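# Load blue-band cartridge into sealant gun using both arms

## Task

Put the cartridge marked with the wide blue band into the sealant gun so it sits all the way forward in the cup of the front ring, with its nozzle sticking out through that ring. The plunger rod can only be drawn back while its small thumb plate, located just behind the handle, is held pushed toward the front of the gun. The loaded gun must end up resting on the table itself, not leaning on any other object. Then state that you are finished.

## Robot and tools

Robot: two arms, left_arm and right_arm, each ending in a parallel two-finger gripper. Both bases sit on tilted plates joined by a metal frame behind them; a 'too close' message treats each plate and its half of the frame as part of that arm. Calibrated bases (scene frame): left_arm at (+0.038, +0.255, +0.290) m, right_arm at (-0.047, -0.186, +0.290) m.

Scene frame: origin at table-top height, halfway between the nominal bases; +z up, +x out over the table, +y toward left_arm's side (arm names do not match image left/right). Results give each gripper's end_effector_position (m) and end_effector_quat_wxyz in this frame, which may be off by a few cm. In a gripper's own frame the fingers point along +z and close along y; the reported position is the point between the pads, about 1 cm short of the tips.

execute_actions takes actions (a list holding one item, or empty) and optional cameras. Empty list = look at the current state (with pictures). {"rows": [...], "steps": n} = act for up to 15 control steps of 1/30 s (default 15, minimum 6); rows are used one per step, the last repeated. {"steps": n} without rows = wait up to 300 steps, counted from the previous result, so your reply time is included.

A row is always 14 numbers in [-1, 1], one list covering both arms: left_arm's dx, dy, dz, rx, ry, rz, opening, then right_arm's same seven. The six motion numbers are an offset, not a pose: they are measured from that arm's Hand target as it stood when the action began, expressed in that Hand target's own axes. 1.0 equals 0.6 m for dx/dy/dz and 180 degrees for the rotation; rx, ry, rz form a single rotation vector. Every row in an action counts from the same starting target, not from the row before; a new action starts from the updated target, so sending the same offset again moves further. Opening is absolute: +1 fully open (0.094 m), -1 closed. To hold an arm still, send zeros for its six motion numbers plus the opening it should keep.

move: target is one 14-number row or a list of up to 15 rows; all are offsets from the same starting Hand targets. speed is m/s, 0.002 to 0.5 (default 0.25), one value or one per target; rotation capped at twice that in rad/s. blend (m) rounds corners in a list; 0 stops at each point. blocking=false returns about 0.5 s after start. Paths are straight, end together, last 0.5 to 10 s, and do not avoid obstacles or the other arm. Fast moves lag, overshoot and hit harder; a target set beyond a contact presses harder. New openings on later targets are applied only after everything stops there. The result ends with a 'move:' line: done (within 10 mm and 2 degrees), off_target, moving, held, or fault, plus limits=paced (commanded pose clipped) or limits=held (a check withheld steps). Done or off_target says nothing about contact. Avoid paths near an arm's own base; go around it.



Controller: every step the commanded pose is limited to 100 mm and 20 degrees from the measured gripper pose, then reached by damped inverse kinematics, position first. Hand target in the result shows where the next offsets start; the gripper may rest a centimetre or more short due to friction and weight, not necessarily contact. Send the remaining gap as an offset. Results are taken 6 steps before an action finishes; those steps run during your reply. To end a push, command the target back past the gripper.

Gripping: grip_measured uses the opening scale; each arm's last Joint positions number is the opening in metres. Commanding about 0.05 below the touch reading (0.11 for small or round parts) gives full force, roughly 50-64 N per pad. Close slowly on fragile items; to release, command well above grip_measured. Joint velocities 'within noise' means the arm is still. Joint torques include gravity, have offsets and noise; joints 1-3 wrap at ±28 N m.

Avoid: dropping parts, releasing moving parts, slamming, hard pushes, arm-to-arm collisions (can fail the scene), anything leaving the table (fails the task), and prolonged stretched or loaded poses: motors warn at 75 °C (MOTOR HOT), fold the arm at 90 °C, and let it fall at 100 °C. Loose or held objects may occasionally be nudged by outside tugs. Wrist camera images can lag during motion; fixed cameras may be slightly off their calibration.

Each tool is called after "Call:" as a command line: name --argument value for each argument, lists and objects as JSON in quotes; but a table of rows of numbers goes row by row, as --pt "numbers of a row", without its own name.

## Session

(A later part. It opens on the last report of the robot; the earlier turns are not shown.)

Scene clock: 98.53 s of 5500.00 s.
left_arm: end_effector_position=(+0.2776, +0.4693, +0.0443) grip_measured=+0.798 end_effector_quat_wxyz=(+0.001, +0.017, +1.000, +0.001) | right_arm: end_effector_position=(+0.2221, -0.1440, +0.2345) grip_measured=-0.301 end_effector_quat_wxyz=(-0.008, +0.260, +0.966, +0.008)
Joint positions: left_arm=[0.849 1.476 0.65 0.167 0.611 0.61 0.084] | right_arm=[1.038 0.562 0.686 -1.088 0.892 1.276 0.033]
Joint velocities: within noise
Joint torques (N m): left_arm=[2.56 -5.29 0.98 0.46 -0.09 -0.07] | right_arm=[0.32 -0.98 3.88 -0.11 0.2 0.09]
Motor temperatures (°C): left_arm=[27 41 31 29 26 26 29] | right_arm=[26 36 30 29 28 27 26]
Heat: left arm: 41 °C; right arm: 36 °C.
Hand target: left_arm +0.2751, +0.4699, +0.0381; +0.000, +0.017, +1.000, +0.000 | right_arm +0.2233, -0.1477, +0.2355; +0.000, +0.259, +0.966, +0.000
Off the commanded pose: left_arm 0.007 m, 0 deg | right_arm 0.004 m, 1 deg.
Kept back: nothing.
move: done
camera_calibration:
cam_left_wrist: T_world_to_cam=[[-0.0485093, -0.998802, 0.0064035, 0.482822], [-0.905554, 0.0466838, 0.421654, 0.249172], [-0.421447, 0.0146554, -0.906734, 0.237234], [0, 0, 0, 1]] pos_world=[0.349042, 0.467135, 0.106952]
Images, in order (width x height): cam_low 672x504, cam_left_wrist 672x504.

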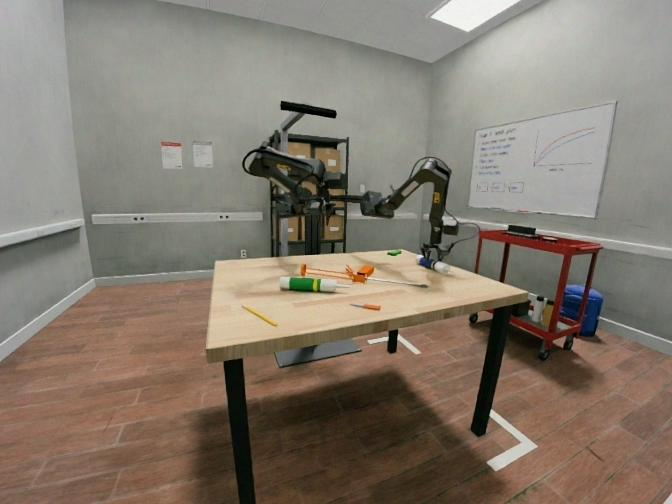

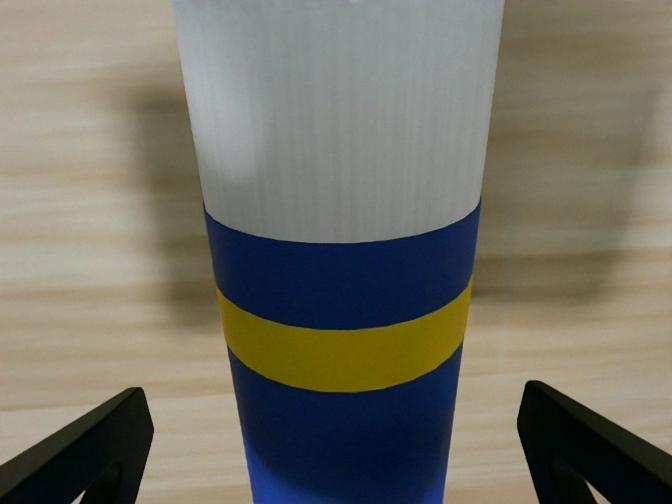

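Call:
move --pt "0 0 0.0095 0 0 0 0.8 0 0 0 0 0 0 -0.3" --pt "0 0 0.0095 0 0 0 0.15 0 0 0 0 0 0 -0.3" --pt "0 0 0.0095 0 0 0 -0.02 0 0 0 0 0 0 -0.3" --speed 0.05 --cameras '["cam_left_wrist"]'

Scene clock: 101.30 s of 5500.00 s.
left_arm: end_effector_position=(+0.2780, +0.4701, +0.0386) grip_measured=+0.019 end_effector_quat_wxyz=(+0.002, +0.017, +1.000, +0.003) | right_arm: end_effector_position=(+0.2221, -0.1440, +0.2345) grip_measured=-0.301 end_effector_quat_wxyz=(-0.008, +0.261, +0.965, +0.008)
Joint positions: left_arm=[0.836 1.498 0.655 0.193 0.597 0.599 0.048] | right_arm=[1.038 0.562 0.686 -1.088 0.892 1.277 0.033]
Joint velocities: within noise
Joint torques (N m): left_arm=[2.67 -5.35 0.95 0.45 -0.06 -0.07] | right_arm=[0.32 -0.98 3.86 -0.11 0.19 0.09]
Motor temperatures (°C): left_arm=[27 40 31 29 26 26 29] | right_arm=[26 36 30 29 28 27 26]
Heat: left arm: 40 °C; right arm: 36 °C.
Hand target: left_arm +0.2751, +0.4699, +0.0324; +0.000, +0.017, +1.000, +0.000 | right_arm +0.2233, -0.1477, +0.2355; +0.000, +0.259, +0.966, +0.000
Off the commanded pose: left_arm 0.007 m, 0 deg | right_arm 0.004 m, 1 deg.
Kept back: nothing.
move: done
camera_calibration:
cam_left_wrist: T_world_to_cam=[[-0.0493222, -0.998781, 0.00188354, 0.48406], [-0.905725, 0.0455216, 0.421415, 0.252524], [-0.420987, 0.0190792, -0.906866, 0.230018], [0, 0, 0, 1]] pos_world=[0.349427, 0.467587, 0.101267]
Images, in order (width x height): cam_left_wrist 672x504.

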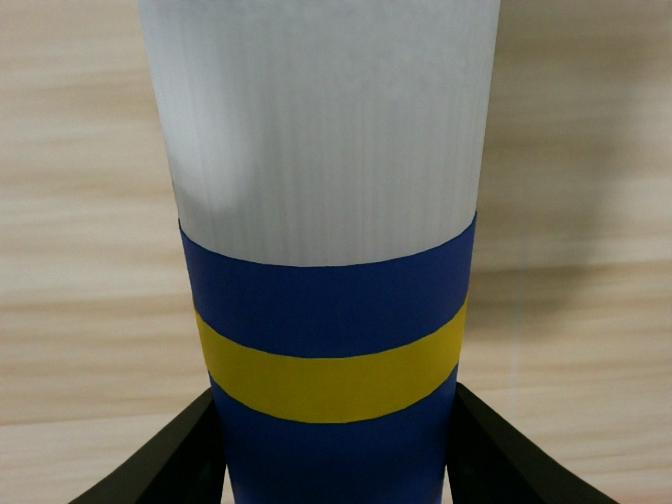

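Call:
execute_actions --actions '[]'

Scene clock: 102.87 s of 5500.00 s.
left_arm: end_effector_position=(+0.2780, +0.4701, +0.0386) grip_measured=+0.019 end_effector_quat_wxyz=(+0.002, +0.017, +1.000, +0.003) | right_arm: end_effector_position=(+0.2221, -0.1440, +0.2345) grip_measured=-0.301 end_effector_quat_wxyz=(-0.008, +0.261, +0.965, +0.008)
Joint positions: left_arm=[0.836 1.498 0.655 0.193 0.597 0.599 0.048] | right_arm=[1.038 0.562 0.686 -1.088 0.892 1.277 0.033]
Joint velocities: within noise
Joint torques (N m): left_arm=[2.67 -5.34 0.94 0.45 -0.06 -0.06] | right_arm=[0.34 -0.98 3.89 -0.11 0.2 0.09]
Motor temperatures (°C): left_arm=[27 39 31 29 26 26 29] | right_arm=[26 36 30 29 28 27 26]
Heat: left arm: 39 °C; right arm: 36 °C.
Hand target: left_arm +0.2751, +0.4699, +0.0324; +0.000, +0.017, +1.000, +0.000 | right_arm +0.2233, -0.1477, +0.2355; +0.000, +0.259, +0.966, +0.000
Off the commanded pose: left_arm 0.007 m, 0 deg | right_arm 0.004 m, 1 deg.
Steps of this call (1-47: nothing new was sent). Readings (end_effector_position of left_arm | right_arm):
1: (+0.2780, +0.4701, +0.0386) | (+0.2221, -0.1440, +0.2345)
2: (+0.2780, +0.4701, +0.0386) | (+0.2221, -0.1440, +0.2345)
4: (+0.2780, +0.4701, +0.0386) | (+0.2221, -0.1440, +0.2345)
8: (+0.2780, +0.4701, +0.0386) | (+0.2221, -0.1440, +0.2345)
47: the state above
camera_calibration:
cam_left_wrist: T_world_to_cam=[[-0.0493222, -0.998781, 0.00188354, 0.48406], [-0.905725, 0.0455216, 0.421415, 0.252524], [-0.420987, 0.0190792, -0.906866, 0.230018], [0, 0, 0, 1]] pos_world=[0.349427, 0.467587, 0.101267]
cam_right_wrist: T_world_to_cam=[[-0.524858, -0.85116, -0.00710606, -0.00509076], [-0.761153, 0.465586, 0.451525, 0.172415], [-0.381011, 0.242395, -0.89223, 0.417647], [0, 0, 0, 1]] pos_world=[0.28769, -0.185842, 0.294751]

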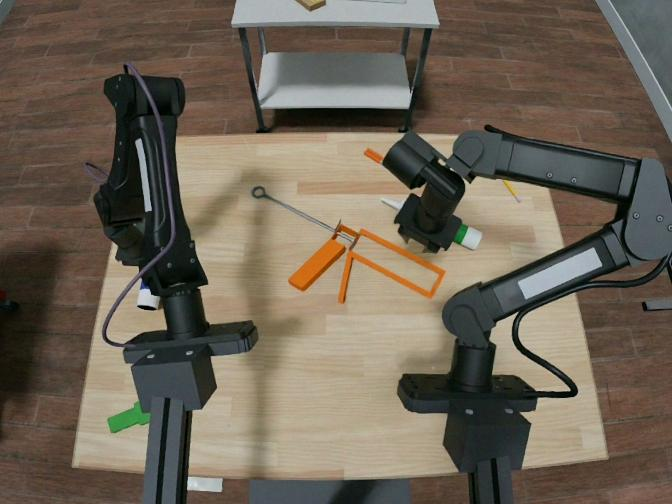

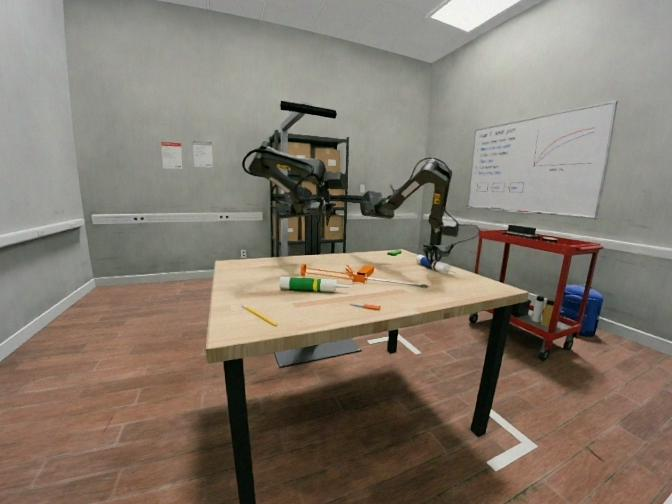

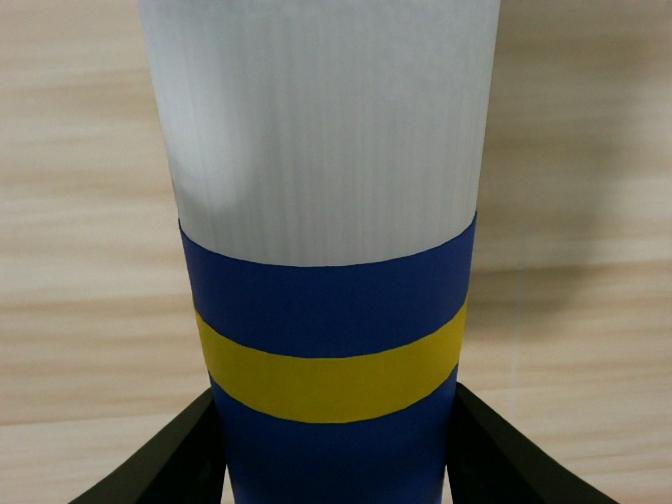

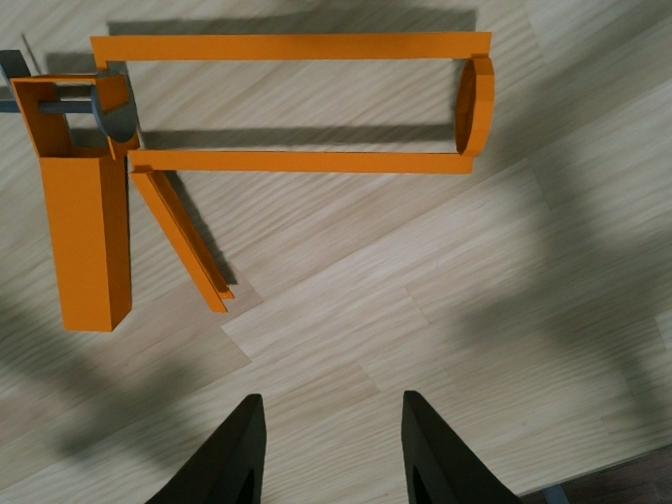

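Call:
move --target '[0,0,0,0,0,0,0.3,-0.257,-0.0964,-0.0242,0,0,0,-0.3]' --speed 0.15 --cameras '["cam_right_wrist","cam_left_wrist"]'

Call:
move --target '[0,0,0.02,0,0,0,0.3,0,0,0,0,0,0,-0.3]' --speed 0.05 --cameras '[]'

Scene clock: 108.00 s of 5500.00 s.
left_arm: end_effector_position=(+0.2780, +0.4701, +0.0386) grip_measured=+0.298 end_effector_quat_wxyz=(+0.002, +0.016, +1.000, +0.003) | right_arm: end_effector_position=(+0.3221, -0.2739, +0.2465) grip_measured=-0.301 end_effector_quat_wxyz=(+0.000, +0.266, +0.964, -0.001)
Joint positions: left_arm=[0.836 1.498 0.655 0.193 0.597 0.597 0.061] | right_arm=[-0.717 0.719 1.071 -0.966 -0.502 0.107 0.033]
Joint velocities: within noise
Joint torques (N m): left_arm=[2.67 -5.34 0.94 0.46 -0.06 -0.07] | right_arm=[-0.54 -3.85 7.65 -0.01 -0.12 -0.13]
Motor temperatures (°C): left_arm=[27 38 30 29 26 26 29] | right_arm=[25 35 31 29 28 27 26]
Heat: left arm: 38 °C; right arm: 35 °C.
Hand target: left_arm +0.2751, +0.4699, +0.0324; +0.000, +0.017, +1.000, +0.000 | right_arm +0.3278, -0.2749, +0.2499; +0.000, +0.259, +0.966, +0.000
Off the commanded pose: left_arm 0.007 m, 0 deg | right_arm 0.007 m, 1 deg.
Kept back: nothing.
move: done
camera_calibration:
cam_left_wrist: T_world_to_cam=[[-0.0477901, -0.998856, 0.00188844, 0.483669], [-0.905797, 0.0441345, 0.421406, 0.253196], [-0.421007, 0.0184285, -0.90687, 0.23033], [0, 0, 0, 1]] pos_world=[0.34943, 0.467696, 0.101267]
cam_right_wrist: T_world_to_cam=[[-0.534577, -0.845101, 0.00566138, -0.0614265], [-0.760329, 0.483857, 0.433339, 0.312822], [-0.368954, 0.227348, -0.901213, 0.492092], [0, 0, 0, 1]] pos_world=[0.38657, -0.315149, 0.30827]
Images, in order (width x height): cam_left_wrist 672x504, cam_right_wrist 672x504.

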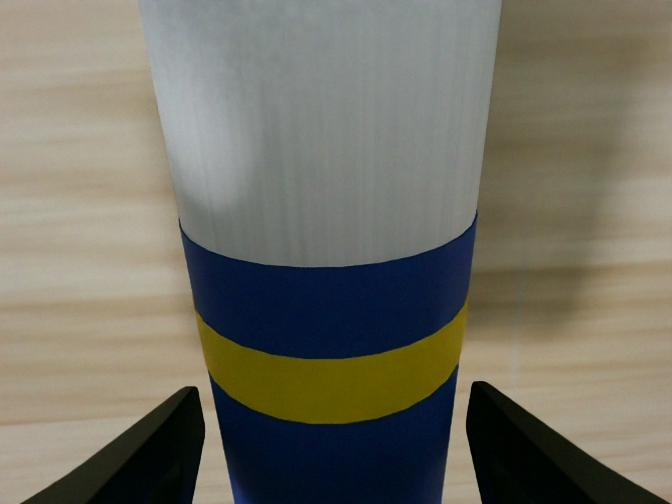

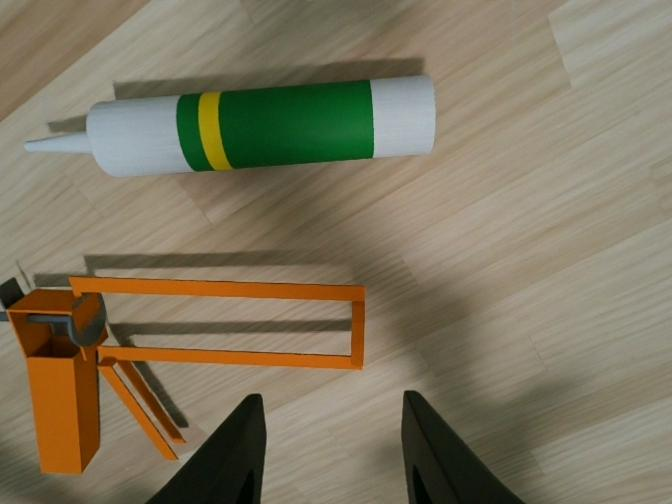

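Scene clock: 108.77 s of 5500.00 s.
left_arm: end_effector_position=(+0.2777, +0.4696, +0.0269) grip_measured=+0.298 end_effector_quat_wxyz=(+0.001, +0.021, +1.000, +0.001) | right_arm: end_effector_position=(+0.3219, -0.2735, +0.2465) grip_measured=-0.301 end_effector_quat_wxyz=(-0.001, +0.265, +0.964, -0.001)
Joint positions: left_arm=[0.813 1.546 0.669 0.231 0.582 0.593 0.061] | right_arm=[-0.717 0.719 1.071 -0.968 -0.504 0.104 0.033]
Joint velocities: within noise
Joint torques (N m): left_arm=[2.67 -5.48 0.73 0.48 -0.09 -0.06] | right_arm=[-0.57 -3.84 7.64 -0.03 -0.11 -0.15]
Motor temperatures (°C): left_arm=[27 38 30 29 26 26 29] | right_arm=[25 35 31 29 28 27 26]
Heat: left arm: 38 °C; right arm: 35 °C.
Hand target: left_arm +0.2751, +0.4699, +0.0204; +0.000, +0.017, +1.000, +0.000 | right_arm +0.3278, -0.2749, +0.2499; +0.000, +0.259, +0.966, +0.000
Off the commanded pose: left_arm 0.007 m, 1 deg | right_arm 0.007 m, 1 deg.
Kept back: nothing.
move: done
No camera images: "cameras" was empty.

Call:
move --target '[0,0,0,0,0,0,-0.1,0,0,0,0,0,0,-0.3]' --speed 0.05 --cameras '[]'

Call:
move --target '[0,0,-0.25,0,0,0,-0.1,0,0,0,0,0,0,-0.3]' --speed 0.12

Scene clock: 109.97 s of 5500.00 s.
left_arm: end_effector_position=(+0.2783, +0.4703, +0.0269) grip_measured=+0.050 end_effector_quat_wxyz=(+0.002, +0.018, +1.000, +0.002) | right_arm: end_effector_position=(+0.3221, -0.2732, +0.2465) grip_measured=-0.301 end_effector_quat_wxyz=(+0.000, +0.265, +0.964, +0.000)
Joint positions: left_arm=[0.813 1.546 0.669 0.234 0.58 0.585 0.049] | right_arm=[-0.717 0.719 1.071 -0.968 -0.505 0.104 0.033]
Joint velocities: within noise
Joint torques (N m): left_arm=[2.67 -5.48 0.72 0.48 -0.09 -0.07] | right_arm=[-0.57 -3.84 7.64 -0.02 -0.12 -0.15]
Motor temperatures (°C): left_arm=[27 37 30 29 26 26 29] | right_arm=[25 35 32 29 28 27 26]
Heat: left arm: 37 °C; right arm: 35 °C.
Hand target: left_arm +0.2752, +0.4700, +0.0204; +0.000, +0.017, +1.000, +0.000 | right_arm +0.3278, -0.2749, +0.2499; +0.000, +0.259, +0.966, +0.000
Off the commanded pose: left_arm 0.007 m, 0 deg | right_arm 0.007 m, 1 deg.
Kept back: nothing.
move: done
No camera images: "cameras" was empty.

Scene clock: 111.93 s of 5500.00 s.
left_arm: end_effector_position=(+0.2666, +0.4656, +0.1623) grip_measured=+0.050 end_effector_quat_wxyz=(-0.012, +0.008, +1.000, -0.008) | right_arm: end_effector_position=(+0.3221, -0.2732, +0.2465) grip_measured=-0.301 end_effector_quat_wxyz=(+0.000, +0.265, +0.964, +0.000)
Joint positions: left_arm=[1.215 1.128 0.699 -0.516 0.864 0.976 0.049] | right_arm=[-0.717 0.719 1.071 -0.968 -0.505 0.104 0.033]
Joint velocities: within noise
Joint torques (N m): left_arm=[4.36 -6.52 4.4 0.06 0.21 0.07] | right_arm=[-0.58 -3.82 7.64 -0.01 -0.12 -0.14]
Motor temperatures (°C): left_arm=[28 37 30 29 26 26 29] | right_arm=[25 35 32 29 28 27 26]
Heat: left arm: 37 °C; right arm: 35 °C.
Hand target: left_arm +0.2751, +0.4701, +0.1705; +0.000, +0.017, +1.000, +0.000 | right_arm +0.3278, -0.2749, +0.2499; +0.000, +0.259, +0.966, +0.000
Off the commanded pose: left_arm 0.013 m, 2 deg | right_arm 0.007 m, 1 deg.
Kept back: nothing.
move: off_target (left_arm)
camera_calibration:
cam_left_wrist: T_world_to_cam=[[-0.0302763, -0.99924, 0.0245628, 0.470234], [-0.894912, 0.0380446, 0.444617, 0.187017], [-0.445214, -0.00852015, -0.895384, 0.354956], [0, 0, 0, 1]] pos_world=[0.339632, 0.465786, 0.223121]
cam_right_wrist: T_world_to_cam=[[-0.532611, -0.846355, 0.00279417, -0.0611992], [-0.761478, 0.480633, 0.434906, 0.311549], [-0.369428, 0.229508, -0.900471, 0.492474], [0, 0, 0, 1]] pos_world=[0.386576, -0.314564, 0.308135]

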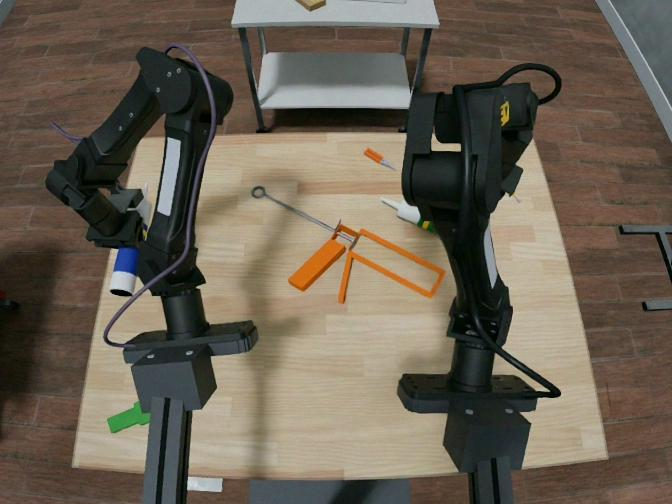

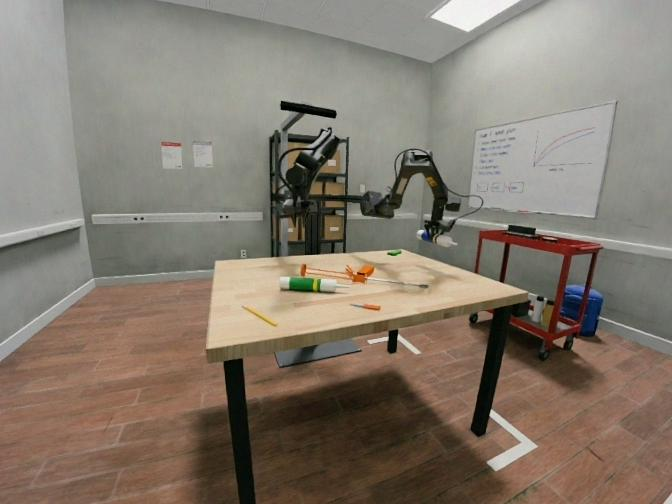

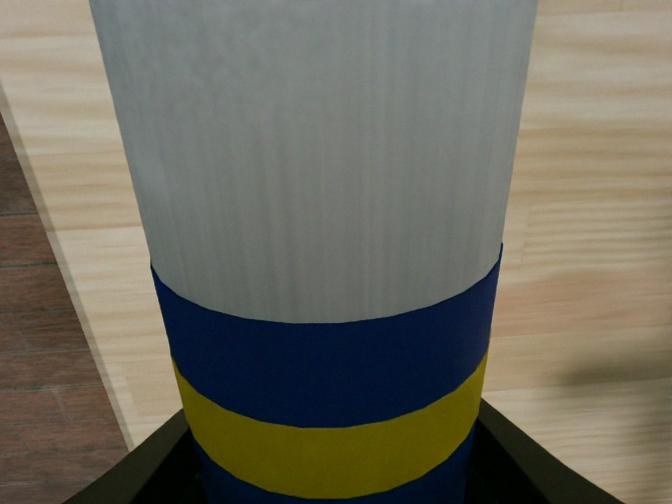

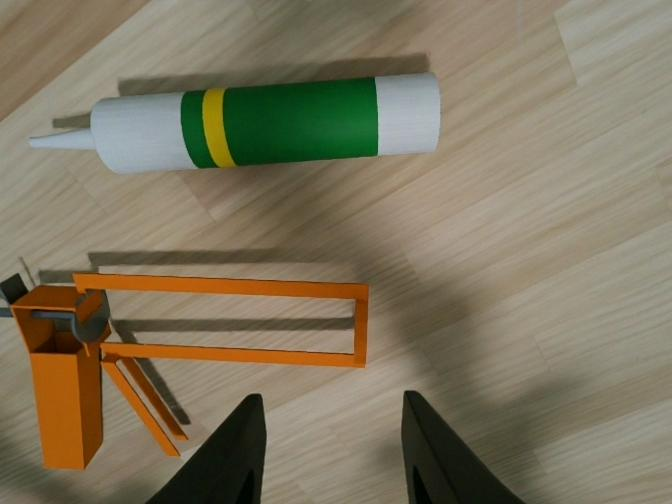

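Call:
move --pt "-0.157 -0.445 -0.05 0 0 0.33 -0.15 0 0 0 0 0 0 -0.3" --pt "-0.115 -0.88 -0.05 0 0 0.663 -0.15 0 0 0 0 0 0 -0.3" --speed 0.2 --blend 0.05

Scene clock: 120.37 s of 5500.00 s.
left_arm: end_effector_position=(+0.3313, -0.0477, +0.1888) grip_measured=+0.050 end_effector_quat_wxyz=(-0.013, +0.862, +0.506, +0.005) | right_arm: end_effector_position=(+0.3217, -0.2731, +0.2465) grip_measured=-0.301 end_effector_quat_wxyz=(-0.001, +0.265, +0.964, +0.000)
Joint positions: left_arm=[-1.293 1.855 1.394 -0.904 -1.029 0.923 0.049] | right_arm=[-0.717 0.719 1.071 -0.969 -0.505 0.104 0.033]
Joint velocities: within noise
Joint torques (N m): left_arm=[-11.33 -5.14 4.71 0.07 -0.09 0.06] | right_arm=[-0.58 -3.82 7.64 -0.01 -0.12 -0.14]
Motor temperatures (°C): left_arm=[28 36 31 29 26 26 29] | right_arm=[25 35 34 28 28 27 26]
Heat: left arm: 36 °C; right arm: 35 °C.
Hand target: left_arm +0.3266, -0.0599, +0.2009; +0.000, +0.871, +0.491, +0.000 | right_arm +0.3278, -0.2749, +0.2499; +0.000, +0.259, +0.966, +0.000
Off the commanded pose: left_arm 0.018 m, 3 deg | right_arm 0.007 m, 1 deg.
Kept back: nothing.
move: off_target (left_arm)
camera_calibration:
cam_left_wrist: T_world_to_cam=[[-0.865493, 0.500228, 0.0263504, 0.306544], [0.458615, 0.770141, 0.443346, -0.160555], [0.20148, 0.395797, -0.895963, 0.20821], [0, 0, 0, 1]] pos_world=[0.296994, -0.1121, 0.249652]
cam_right_wrist: T_world_to_cam=[[-0.533236, -0.845961, 0.00296785, -0.0609779], [-0.76059, 0.480953, 0.436104, 0.310745], [-0.370355, 0.230289, -0.899891, 0.492693], [0, 0, 0, 1]] pos_world=[0.386305, -0.3145, 0.308034]

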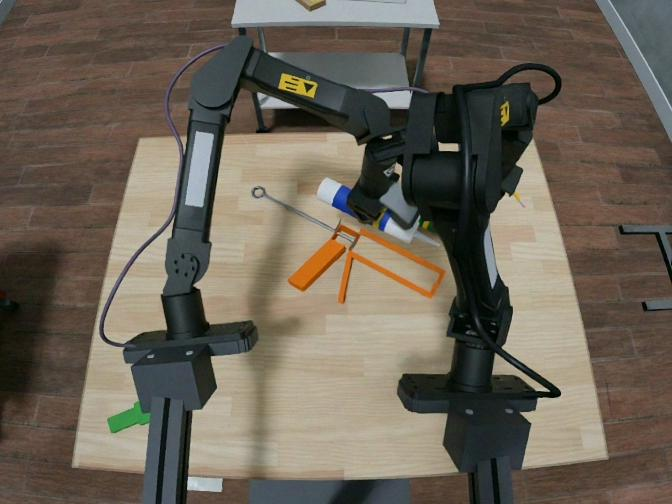

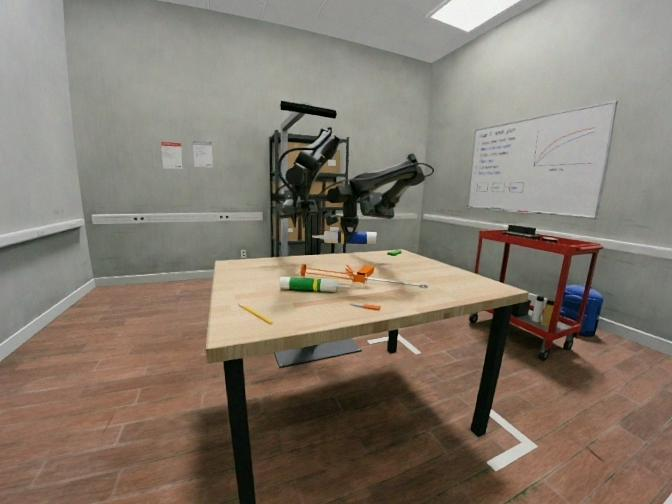

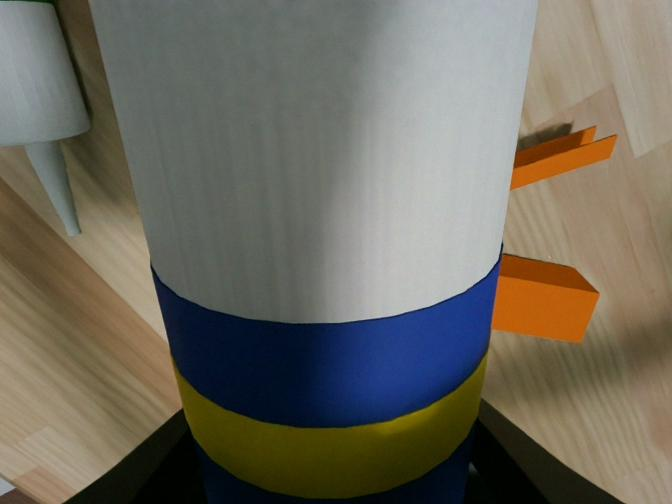

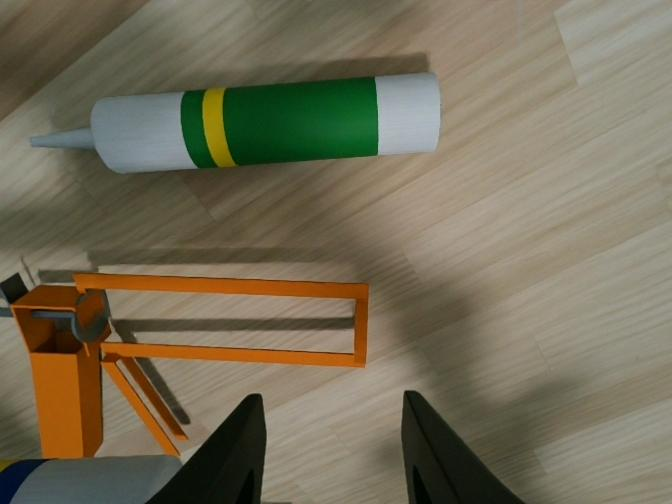

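Call:
move --target '[0,0,0.143,0,0.072,0,-0.15,0,0,0,0,0,0,-0.3]' --speed 0.1 --cameras '["cam_high","cam_right_wrist"]'

Scene clock: 122.80 s of 5500.00 s.
left_arm: end_effector_position=(+0.3235, -0.0561, +0.1136) grip_measured=+0.050 end_effector_quat_wxyz=(-0.059, +0.862, +0.496, +0.084) | right_arm: end_effector_position=(+0.3217, -0.2731, +0.2465) grip_measured=-0.301 end_effector_quat_wxyz=(-0.001, +0.265, +0.964, +0.000)
Joint positions: left_arm=[-1.173 2.087 1.454 -0.734 -1.155 0.992 0.049] | right_arm=[-0.717 0.719 1.071 -0.969 -0.505 0.104 0.033]
Joint velocities: within noise
Joint torques (N m): left_arm=[-9.63 -6.45 3.51 0.14 -0.41 0.07] | right_arm=[-0.58 -3.82 7.65 -0.01 -0.12 -0.14]
Motor temperatures (°C): left_arm=[29 35 31 29 26 26 30] | right_arm=[25 35 34 28 28 27 26]
Heat: left arm: 35 °C; right arm: 35 °C.
Hand target: left_arm +0.3266, -0.0600, +0.1151; -0.055, +0.866, +0.488, +0.098 | right_arm +0.3278, -0.2749, +0.2499; +0.000, +0.259, +0.966, +0.000
Off the commanded pose: left_arm 0.005 m, 2 deg | right_arm 0.007 m, 1 deg.
Kept back: nothing.
move: done
camera_calibration:
cam_right_wrist: T_world_to_cam=[[-0.533236, -0.845961, 0.00296785, -0.0609779], [-0.76059, 0.480953, 0.436104, 0.310745], [-0.370355, 0.230289, -0.899891, 0.492693], [0, 0, 0, 1]] pos_world=[0.386305, -0.3145, 0.308034]
Images, in order (width x height): cam_high 672x504, cam_right_wrist 672x504.

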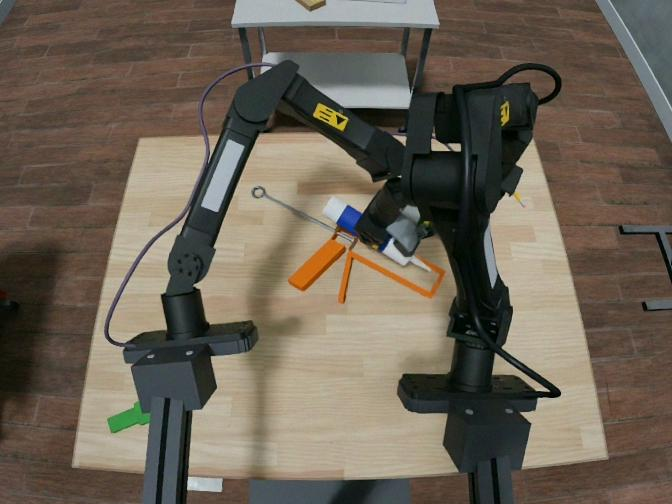

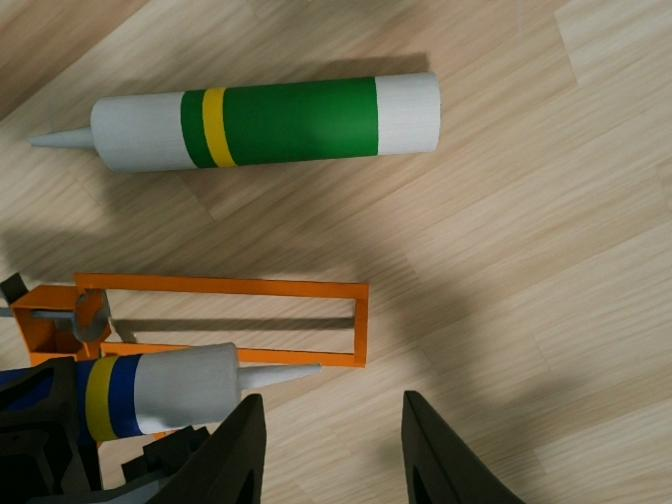

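Call:
move --target '[-0.0178,-0.01,0.078,0,0,0,-0.15,0,0,0,0,0,0,-0.3]' --speed 0.06 --cameras '["cam_high","cam_right_wrist"]'

Scene clock: 125.80 s of 5500.00 s.
left_arm: end_effector_position=(+0.3303, -0.0541, +0.0688) grip_measured=+0.050 end_effector_quat_wxyz=(-0.054, +0.857, +0.502, +0.099) | right_arm: end_effector_position=(+0.3217, -0.2731, +0.2465) grip_measured=-0.301 end_effector_quat_wxyz=(-0.001, +0.265, +0.964, +0.000)
Joint positions: left_arm=[-1.078 2.119 1.387 -0.401 -1.155 1.223 0.049] | right_arm=[-0.717 0.719 1.071 -0.969 -0.505 0.104 0.033]
Joint velocities: within noise
Joint torques (N m): left_arm=[-9.5 -6.67 1.35 0.22 -0.09 0.07] | right_arm=[-0.58 -3.84 7.64 -0.01 -0.12 -0.14]
Motor temperatures (°C): left_arm=[30 35 31 29 26 26 30] | right_arm=[25 35 34 28 28 27 26]
Heat: left arm: 35 °C; right arm: 35 °C.
Hand target: left_arm +0.3216, -0.0568, +0.0670; -0.055, +0.866, +0.488, +0.098 | right_arm +0.3278, -0.2749, +0.2499; +0.000, +0.259, +0.966, +0.000
Off the commanded pose: left_arm 0.009 m, 2 deg | right_arm 0.007 m, 1 deg.
Kept back: nothing.
move: done
camera_calibration:
cam_right_wrist: T_world_to_cam=[[-0.533236, -0.845961, 0.00296785, -0.0609779], [-0.76059, 0.480953, 0.436104, 0.310745], [-0.370355, 0.230289, -0.899891, 0.492693], [0, 0, 0, 1]] pos_world=[0.386305, -0.3145, 0.308034]
Images, in order (width x height): cam_high 672x504, cam_right_wrist 672x504.

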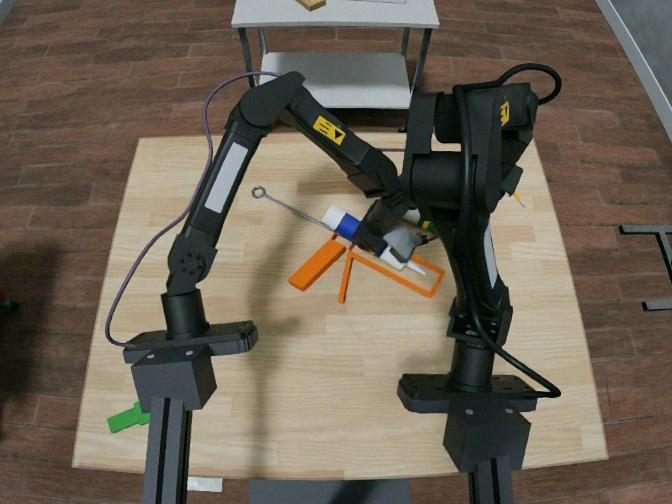

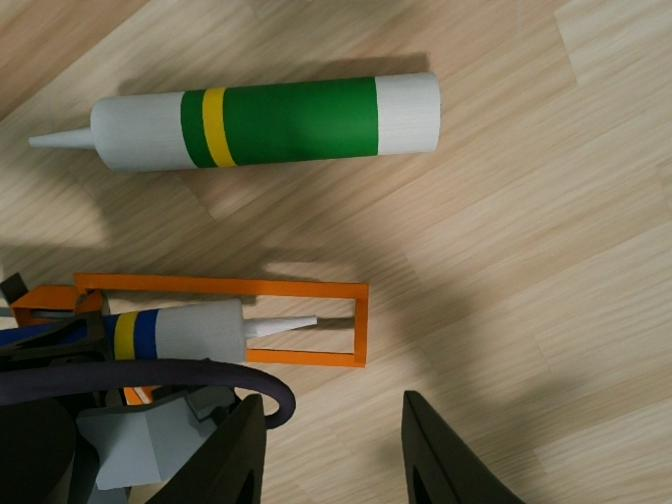

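Call:
move --target '[-0.001,-0.0167,0.005,0,0,0,-0.15,0,0,0,0,0,0,-0.3]' --speed 0.05 --cameras '["cam_right_wrist"]'

Scene clock: 127.30 s of 5500.00 s.
left_arm: end_effector_position=(+0.3196, -0.0506, +0.0652) grip_measured=+0.050 end_effector_quat_wxyz=(-0.053, +0.859, +0.500, +0.099) | right_arm: end_effector_position=(+0.3217, -0.2731, +0.2465) grip_measured=-0.301 end_effector_quat_wxyz=(-0.001, +0.265, +0.964, +0.000)
Joint positions: left_arm=[-1.078 2.119 1.338 -0.347 -1.155 1.232 0.049] | right_arm=[-0.717 0.719 1.071 -0.969 -0.505 0.104 0.033]
Joint velocities: within noise
Joint torques (N m): left_arm=[-9.17 -7.04 1.14 0.22 -0.09 0.05] | right_arm=[-0.58 -3.82 7.64 -0.01 -0.12 -0.14]
Motor temperatures (°C): left_arm=[30 35 31 29 26 26 30] | right_arm=[25 35 34 28 28 27 26]
Heat: left arm: 35 °C; right arm: 35 °C.
Hand target: left_arm +0.3130, -0.0515, +0.0640; -0.055, +0.866, +0.488, +0.098 | right_arm +0.3278, -0.2749, +0.2499; +0.000, +0.259, +0.966, +0.000
Off the commanded pose: left_arm 0.007 m, 2 deg | right_arm 0.007 m, 1 deg.
Kept back: nothing.
move: done
camera_calibration:
cam_right_wrist: T_world_to_cam=[[-0.533236, -0.845961, 0.00296785, -0.0609779], [-0.76059, 0.480953, 0.436104, 0.310745], [-0.370355, 0.230289, -0.899891, 0.492693], [0, 0, 0, 1]] pos_world=[0.386305, -0.3145, 0.308034]
Images, in order (width x height): cam_right_wrist 672x504.

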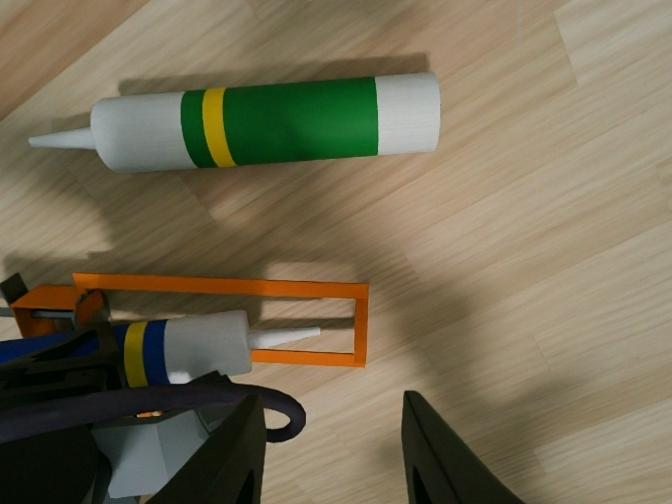

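Call:
move --target '[-0.05,0.0025,-0.005,0,0,0,-0.15,0,0,0,0,0,0,-0.3]' --speed 0.05 --cameras '["cam_right_wrist"]'

Scene clock: 129.03 s of 5500.00 s.
left_arm: end_effector_position=(+0.3136, -0.0641, +0.0542) grip_measured=+0.050 end_effector_quat_wxyz=(-0.061, +0.853, +0.507, +0.109) | right_arm: end_effector_position=(+0.3217, -0.2731, +0.2465) grip_measured=-0.301 end_effector_quat_wxyz=(-0.001, +0.265, +0.964, +0.000)
Joint positions: left_arm=[-1.08 2.211 1.431 -0.391 -1.176 1.174 0.049] | right_arm=[-0.717 0.719 1.071 -0.969 -0.505 0.104 0.033]
Joint velocities: within noise
Joint torques (N m): left_arm=[-12.33 -5.74 2.59 0.05 -0.13 -0.02] | right_arm=[-0.58 -3.82 7.65 -0.01 -0.12 -0.15]
Motor temperatures (°C): left_arm=[31 34 31 29 26 26 30] | right_arm=[25 35 35 28 28 27 26]
Heat: left arm: 34 °C; right arm: 35 °C.
Hand target: left_arm +0.2988, -0.0779, +0.0603; -0.055, +0.866, +0.488, +0.098 | right_arm +0.3278, -0.2749, +0.2499; +0.000, +0.259, +0.966, +0.000
Off the commanded pose: left_arm 0.021 m, 3 deg | right_arm 0.007 m, 1 deg.
Kept back: nothing.
move: off_target (left_arm)
camera_calibration:
cam_right_wrist: T_world_to_cam=[[-0.533236, -0.845961, 0.00296785, -0.0609779], [-0.76059, 0.480953, 0.436104, 0.310745], [-0.370355, 0.230289, -0.899891, 0.492693], [0, 0, 0, 1]] pos_world=[0.386305, -0.3145, 0.308034]
Images, in order (width x height): cam_right_wrist 672x504.

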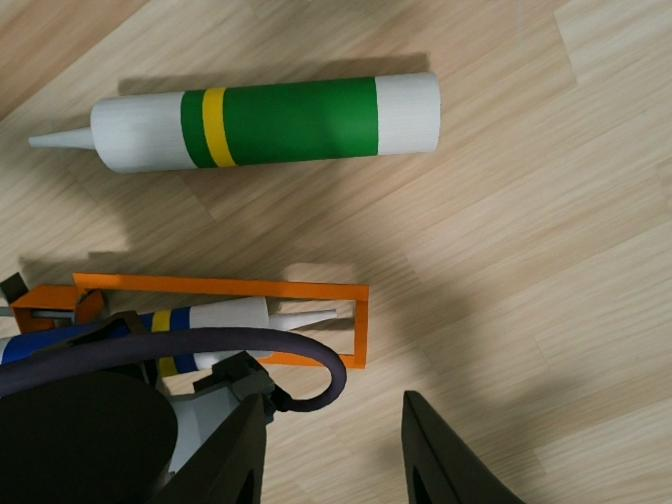

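Call:
wait --seconds 0.2

Scene clock: 129.63 s of 5500.00 s.
left_arm: end_effector_position=(+0.3133, -0.0640, +0.0542) grip_measured=+0.050 end_effector_quat_wxyz=(-0.062, +0.853, +0.507, +0.108) | right_arm: end_effector_position=(+0.3217, -0.2731, +0.2465) grip_measured=-0.301 end_effector_quat_wxyz=(-0.001, +0.265, +0.964, +0.000)
Joint positions: left_arm=[-1.08 2.211 1.432 -0.396 -1.175 1.171 0.049] | right_arm=[-0.717 0.719 1.071 -0.969 -0.505 0.104 0.033]
Joint velocities: within noise
Joint torques (N m): left_arm=[-12.33 -5.81 2.61 0.02 -0.13 -0.03] | right_arm=[-0.58 -3.82 7.65 -0.01 -0.12 -0.14]
Motor temperatures (°C): left_arm=[31 34 31 29 26 26 30] | right_arm=[25 35 35 28 28 27 26]
Heat: left arm: 34 °C; right arm: 35 °C.
Hand target: left_arm +0.2988, -0.0779, +0.0602; -0.055, +0.866, +0.488, +0.098 | right_arm +0.3278, -0.2749, +0.2499; +0.000, +0.259, +0.966, +0.000
Off the commanded pose: left_arm 0.021 m, 3 deg | right_arm 0.007 m, 1 deg.
Steps of this call (1-18: nothing new was sent). Readings (end_effector_position of left_arm | right_arm):
1: (+0.3135, -0.0640, +0.0542) | (+0.3217, -0.2731, +0.2465)
2: (+0.3132, -0.0640, +0.0541) | (+0.3217, -0.2731, +0.2465)
4: (+0.3133, -0.0641, +0.0541) | (+0.3217, -0.2731, +0.2465)
8: (+0.3132, -0.0640, +0.0541) | (+0.3217, -0.2731, +0.2465)
18: the state above
camera_calibration:
cam_left_wrist: T_world_to_cam=[[-0.872159, 0.489167, 0.00739229, 0.305037], [0.382127, 0.671721, 0.634642, -0.0727193], [0.30548, 0.556333, -0.772771, 0.0687532], [0, 0, 0, 1]] pos_world=[0.272826, -0.138617, 0.0970263]
cam_right_wrist: T_world_to_cam=[[-0.533236, -0.845961, 0.00296785, -0.0609779], [-0.76059, 0.480953, 0.436104, 0.310745], [-0.370355, 0.230289, -0.899891, 0.492693], [0, 0, 0, 1]] pos_world=[0.386305, -0.3145, 0.308034]

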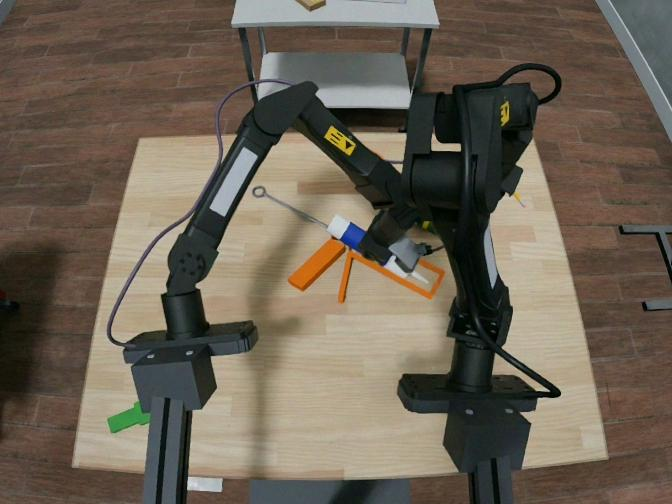

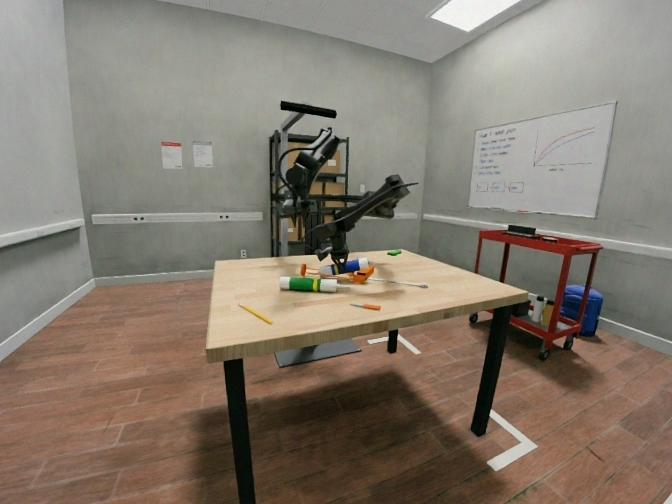

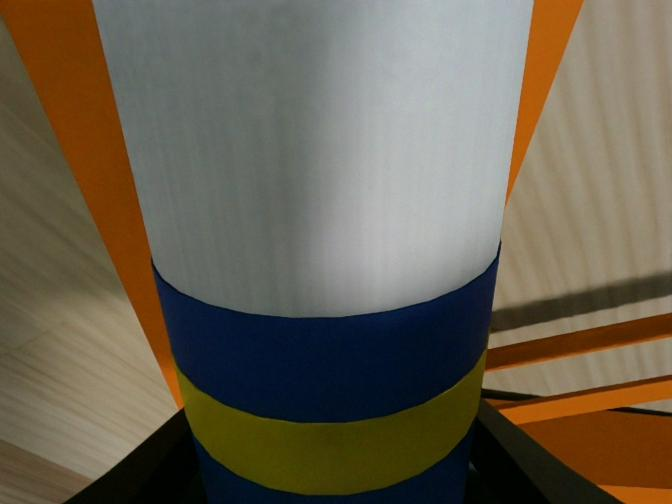

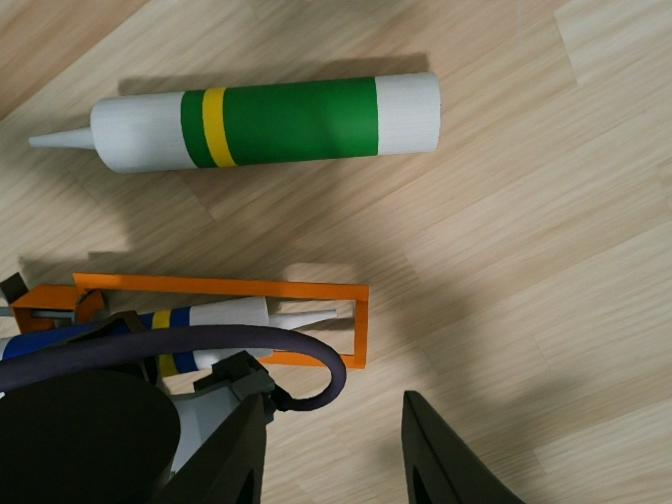

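Call:
move --target '[0.0055,-0.005,-0.0244,0,0,0,-0.15,0,0,0,0,0,0,-0.3]' --speed 0.05 --cameras '["cam_right_wrist"]'

Scene clock: 131.37 s of 5500.00 s.
left_arm: end_effector_position=(+0.3054, -0.0674, +0.0612) grip_measured=+0.050 end_effector_quat_wxyz=(-0.059, +0.848, +0.517, +0.100) | right_arm: end_effector_position=(+0.3217, -0.2731, +0.2465) grip_measured=-0.301 end_effector_quat_wxyz=(-0.001, +0.265, +0.964, +0.000)
Joint positions: left_arm=[-1.102 2.211 1.432 -0.441 -1.165 1.102 0.049] | right_arm=[-0.717 0.719 1.071 -0.969 -0.505 0.104 0.033]
Joint velocities: within noise
Joint torques (N m): left_arm=[-13.05 -7.38 2.41 -0.26 -0.21 -0.02] | right_arm=[-0.57 -3.82 7.64 -0.01 -0.13 -0.14]
Motor temperatures (°C): left_arm=[32 34 31 29 26 26 30] | right_arm=[25 35 35 28 28 27 26]
Heat: left arm: 34 °C; right arm: 35 °C.
Hand target: left_arm +0.2961, -0.0763, +0.0752; -0.055, +0.866, +0.488, +0.098 | right_arm +0.3278, -0.2749, +0.2499; +0.000, +0.259, +0.966, +0.000
Off the commanded pose: left_arm 0.019 m, 4 deg | right_arm 0.007 m, 1 deg.
Kept back: nothing.
move: off_target (left_arm)
camera_calibration:
cam_right_wrist: T_world_to_cam=[[-0.533236, -0.845961, 0.00296785, -0.0609779], [-0.76059, 0.480953, 0.436104, 0.310745], [-0.370355, 0.230289, -0.899891, 0.492693], [0, 0, 0, 1]] pos_world=[0.386305, -0.3145, 0.308034]
Images, in order (width x height): cam_right_wrist 672x504.

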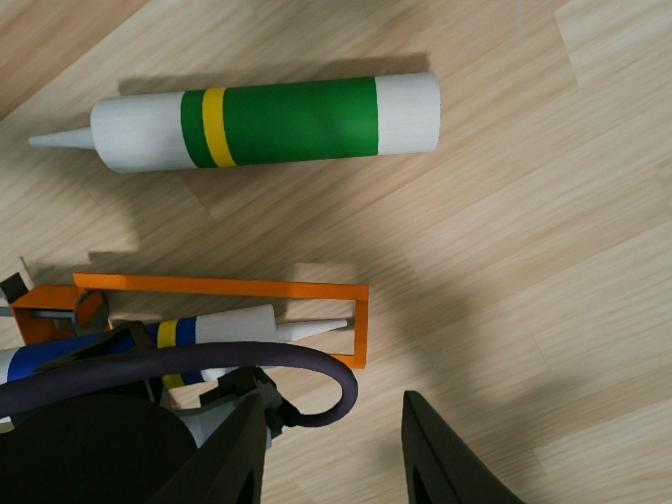

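Call:
move --target '[0.0037,-0.007,-0.0163,0,0,0,-0.15,0,0,0,0,0,0,-0.3]' --speed 0.05 --cameras '["cam_low","cam_right_wrist"]'

Call:
zoom_image --camera "cam_low" --region '[240, 120, 460, 300]'

Scene clock: 133.60 s of 5500.00 s.
left_arm: end_effector_position=(+0.2975, -0.0677, +0.0692) grip_measured=+0.050 end_effector_quat_wxyz=(-0.062, +0.851, +0.513, +0.096) | right_arm: end_effector_position=(+0.3217, -0.2731, +0.2465) grip_measured=-0.301 end_effector_quat_wxyz=(-0.001, +0.265, +0.964, +0.000)
Joint positions: left_arm=[-1.125 2.211 1.432 -0.502 -1.165 1.047 0.049] | right_arm=[-0.717 0.719 1.071 -0.969 -0.505 0.104 0.033]
Joint velocities: within noise
Joint torques (N m): left_arm=[-13 -8.29 1.94 -0.26 -0.27 -0.01] | right_arm=[-0.57 -3.84 7.65 -0.01 -0.12 -0.14]
Motor temperatures (°C): left_arm=[33 34 31 29 26 26 30] | right_arm=[25 35 35 28 28 27 26]
Heat: left arm: 34 °C; right arm: 35 °C.
Hand target: left_arm +0.2925, -0.0742, +0.0853; -0.055, +0.866, +0.487, +0.098 | right_arm +0.3278, -0.2749, +0.2499; +0.000, +0.259, +0.966, +0.000
Off the commanded pose: left_arm 0.018 m, 3 deg | right_arm 0.007 m, 1 deg.
Kept back: nothing.
move: off_target (left_arm)
camera_calibration:
cam_right_wrist: T_world_to_cam=[[-0.533236, -0.845961, 0.00296785, -0.0609779], [-0.76059, 0.480953, 0.436104, 0.310745], [-0.370355, 0.230289, -0.899891, 0.492693], [0, 0, 0, 1]] pos_world=[0.386305, -0.3145, 0.308034]
Images, in order (width x height): cam_low 672x504, cam_right_wrist 672x504.

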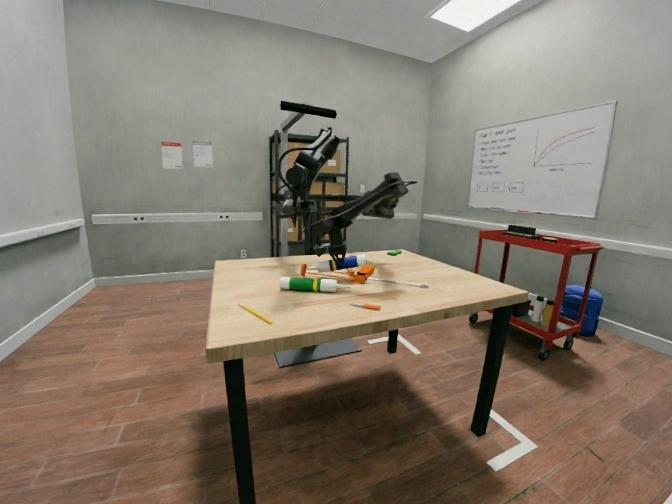

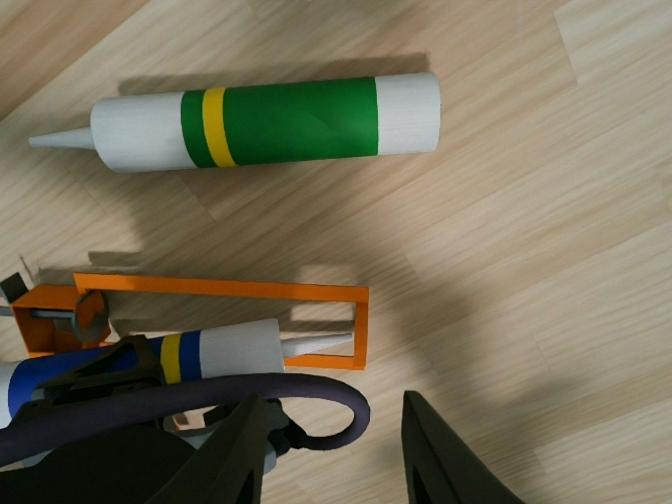

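Scaled by 2.291 from the camera's 672x504 image, which has a finer 960x720 frame.

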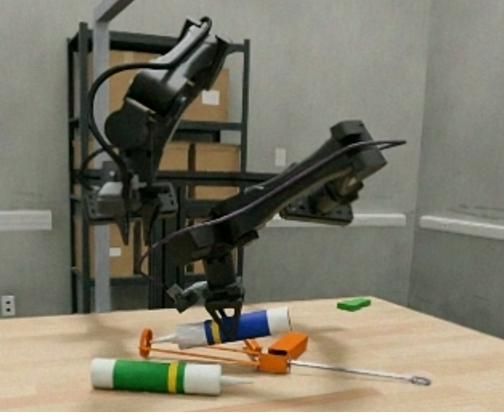

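Call:
move --target '[-0.055,0.015,0.0215,-0.0025,0,0.0108,-0.15,0,0,0,0,0,0,-0.3]' --speed 0.05 --cameras '["cam_right_wrist"]'

Scene clock: 136.23 s of 5500.00 s.
left_arm: end_effector_position=(+0.2943, -0.0930, +0.0556) grip_measured=+0.050 end_effector_quat_wxyz=(-0.061, +0.860, +0.498, +0.095) | right_arm: end_effector_position=(+0.3217, -0.2731, +0.2465) grip_measured=-0.301 end_effector_quat_wxyz=(-0.001, +0.265, +0.964, +0.000)
Joint positions: left_arm=[-1.125 2.318 1.559 -0.511 -1.165 1.091 0.049] | right_arm=[-0.717 0.719 1.071 -0.969 -0.505 0.104 0.033]
Joint velocities: within noise
Joint torques (N m): left_arm=[-13.2 -6.38 2.84 0.02 -0.3 0.07] | right_arm=[-0.57 -3.82 7.64 -0.01 -0.12 -0.14]
Motor temperatures (°C): left_arm=[34 35 30 29 26 26 30] | right_arm=[25 35 35 28 28 27 26]
Heat: left arm: 35 °C; right arm: 35 °C.
Hand target: left_arm +0.2850, -0.1040, +0.0653; -0.053, +0.874, +0.472, +0.099 | right_arm +0.3278, -0.2749, +0.2499; +0.000, +0.259, +0.966, +0.000
Off the commanded pose: left_arm 0.017 m, 4 deg | right_arm 0.007 m, 1 deg.
Kept back: nothing.
move: off_target (left_arm)
camera_calibration:
cam_right_wrist: T_world_to_cam=[[-0.533236, -0.845961, 0.00296785, -0.0609779], [-0.76059, 0.480953, 0.436104, 0.310745], [-0.370355, 0.230289, -0.899891, 0.492693], [0, 0, 0, 1]] pos_world=[0.386305, -0.3145, 0.308034]
Images, in order (width x height): cam_right_wrist 672x504.

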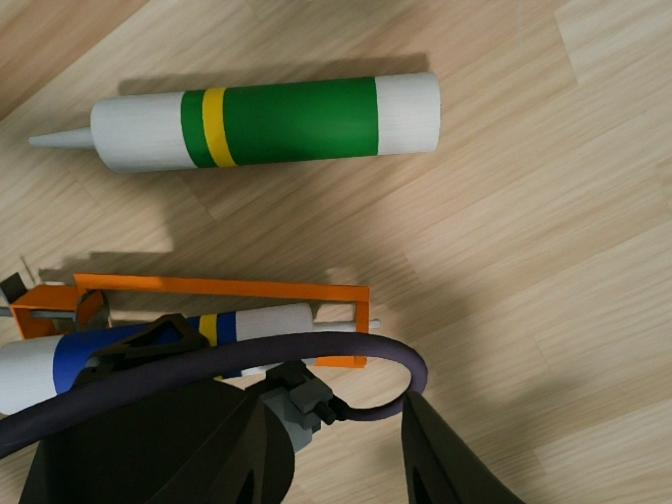

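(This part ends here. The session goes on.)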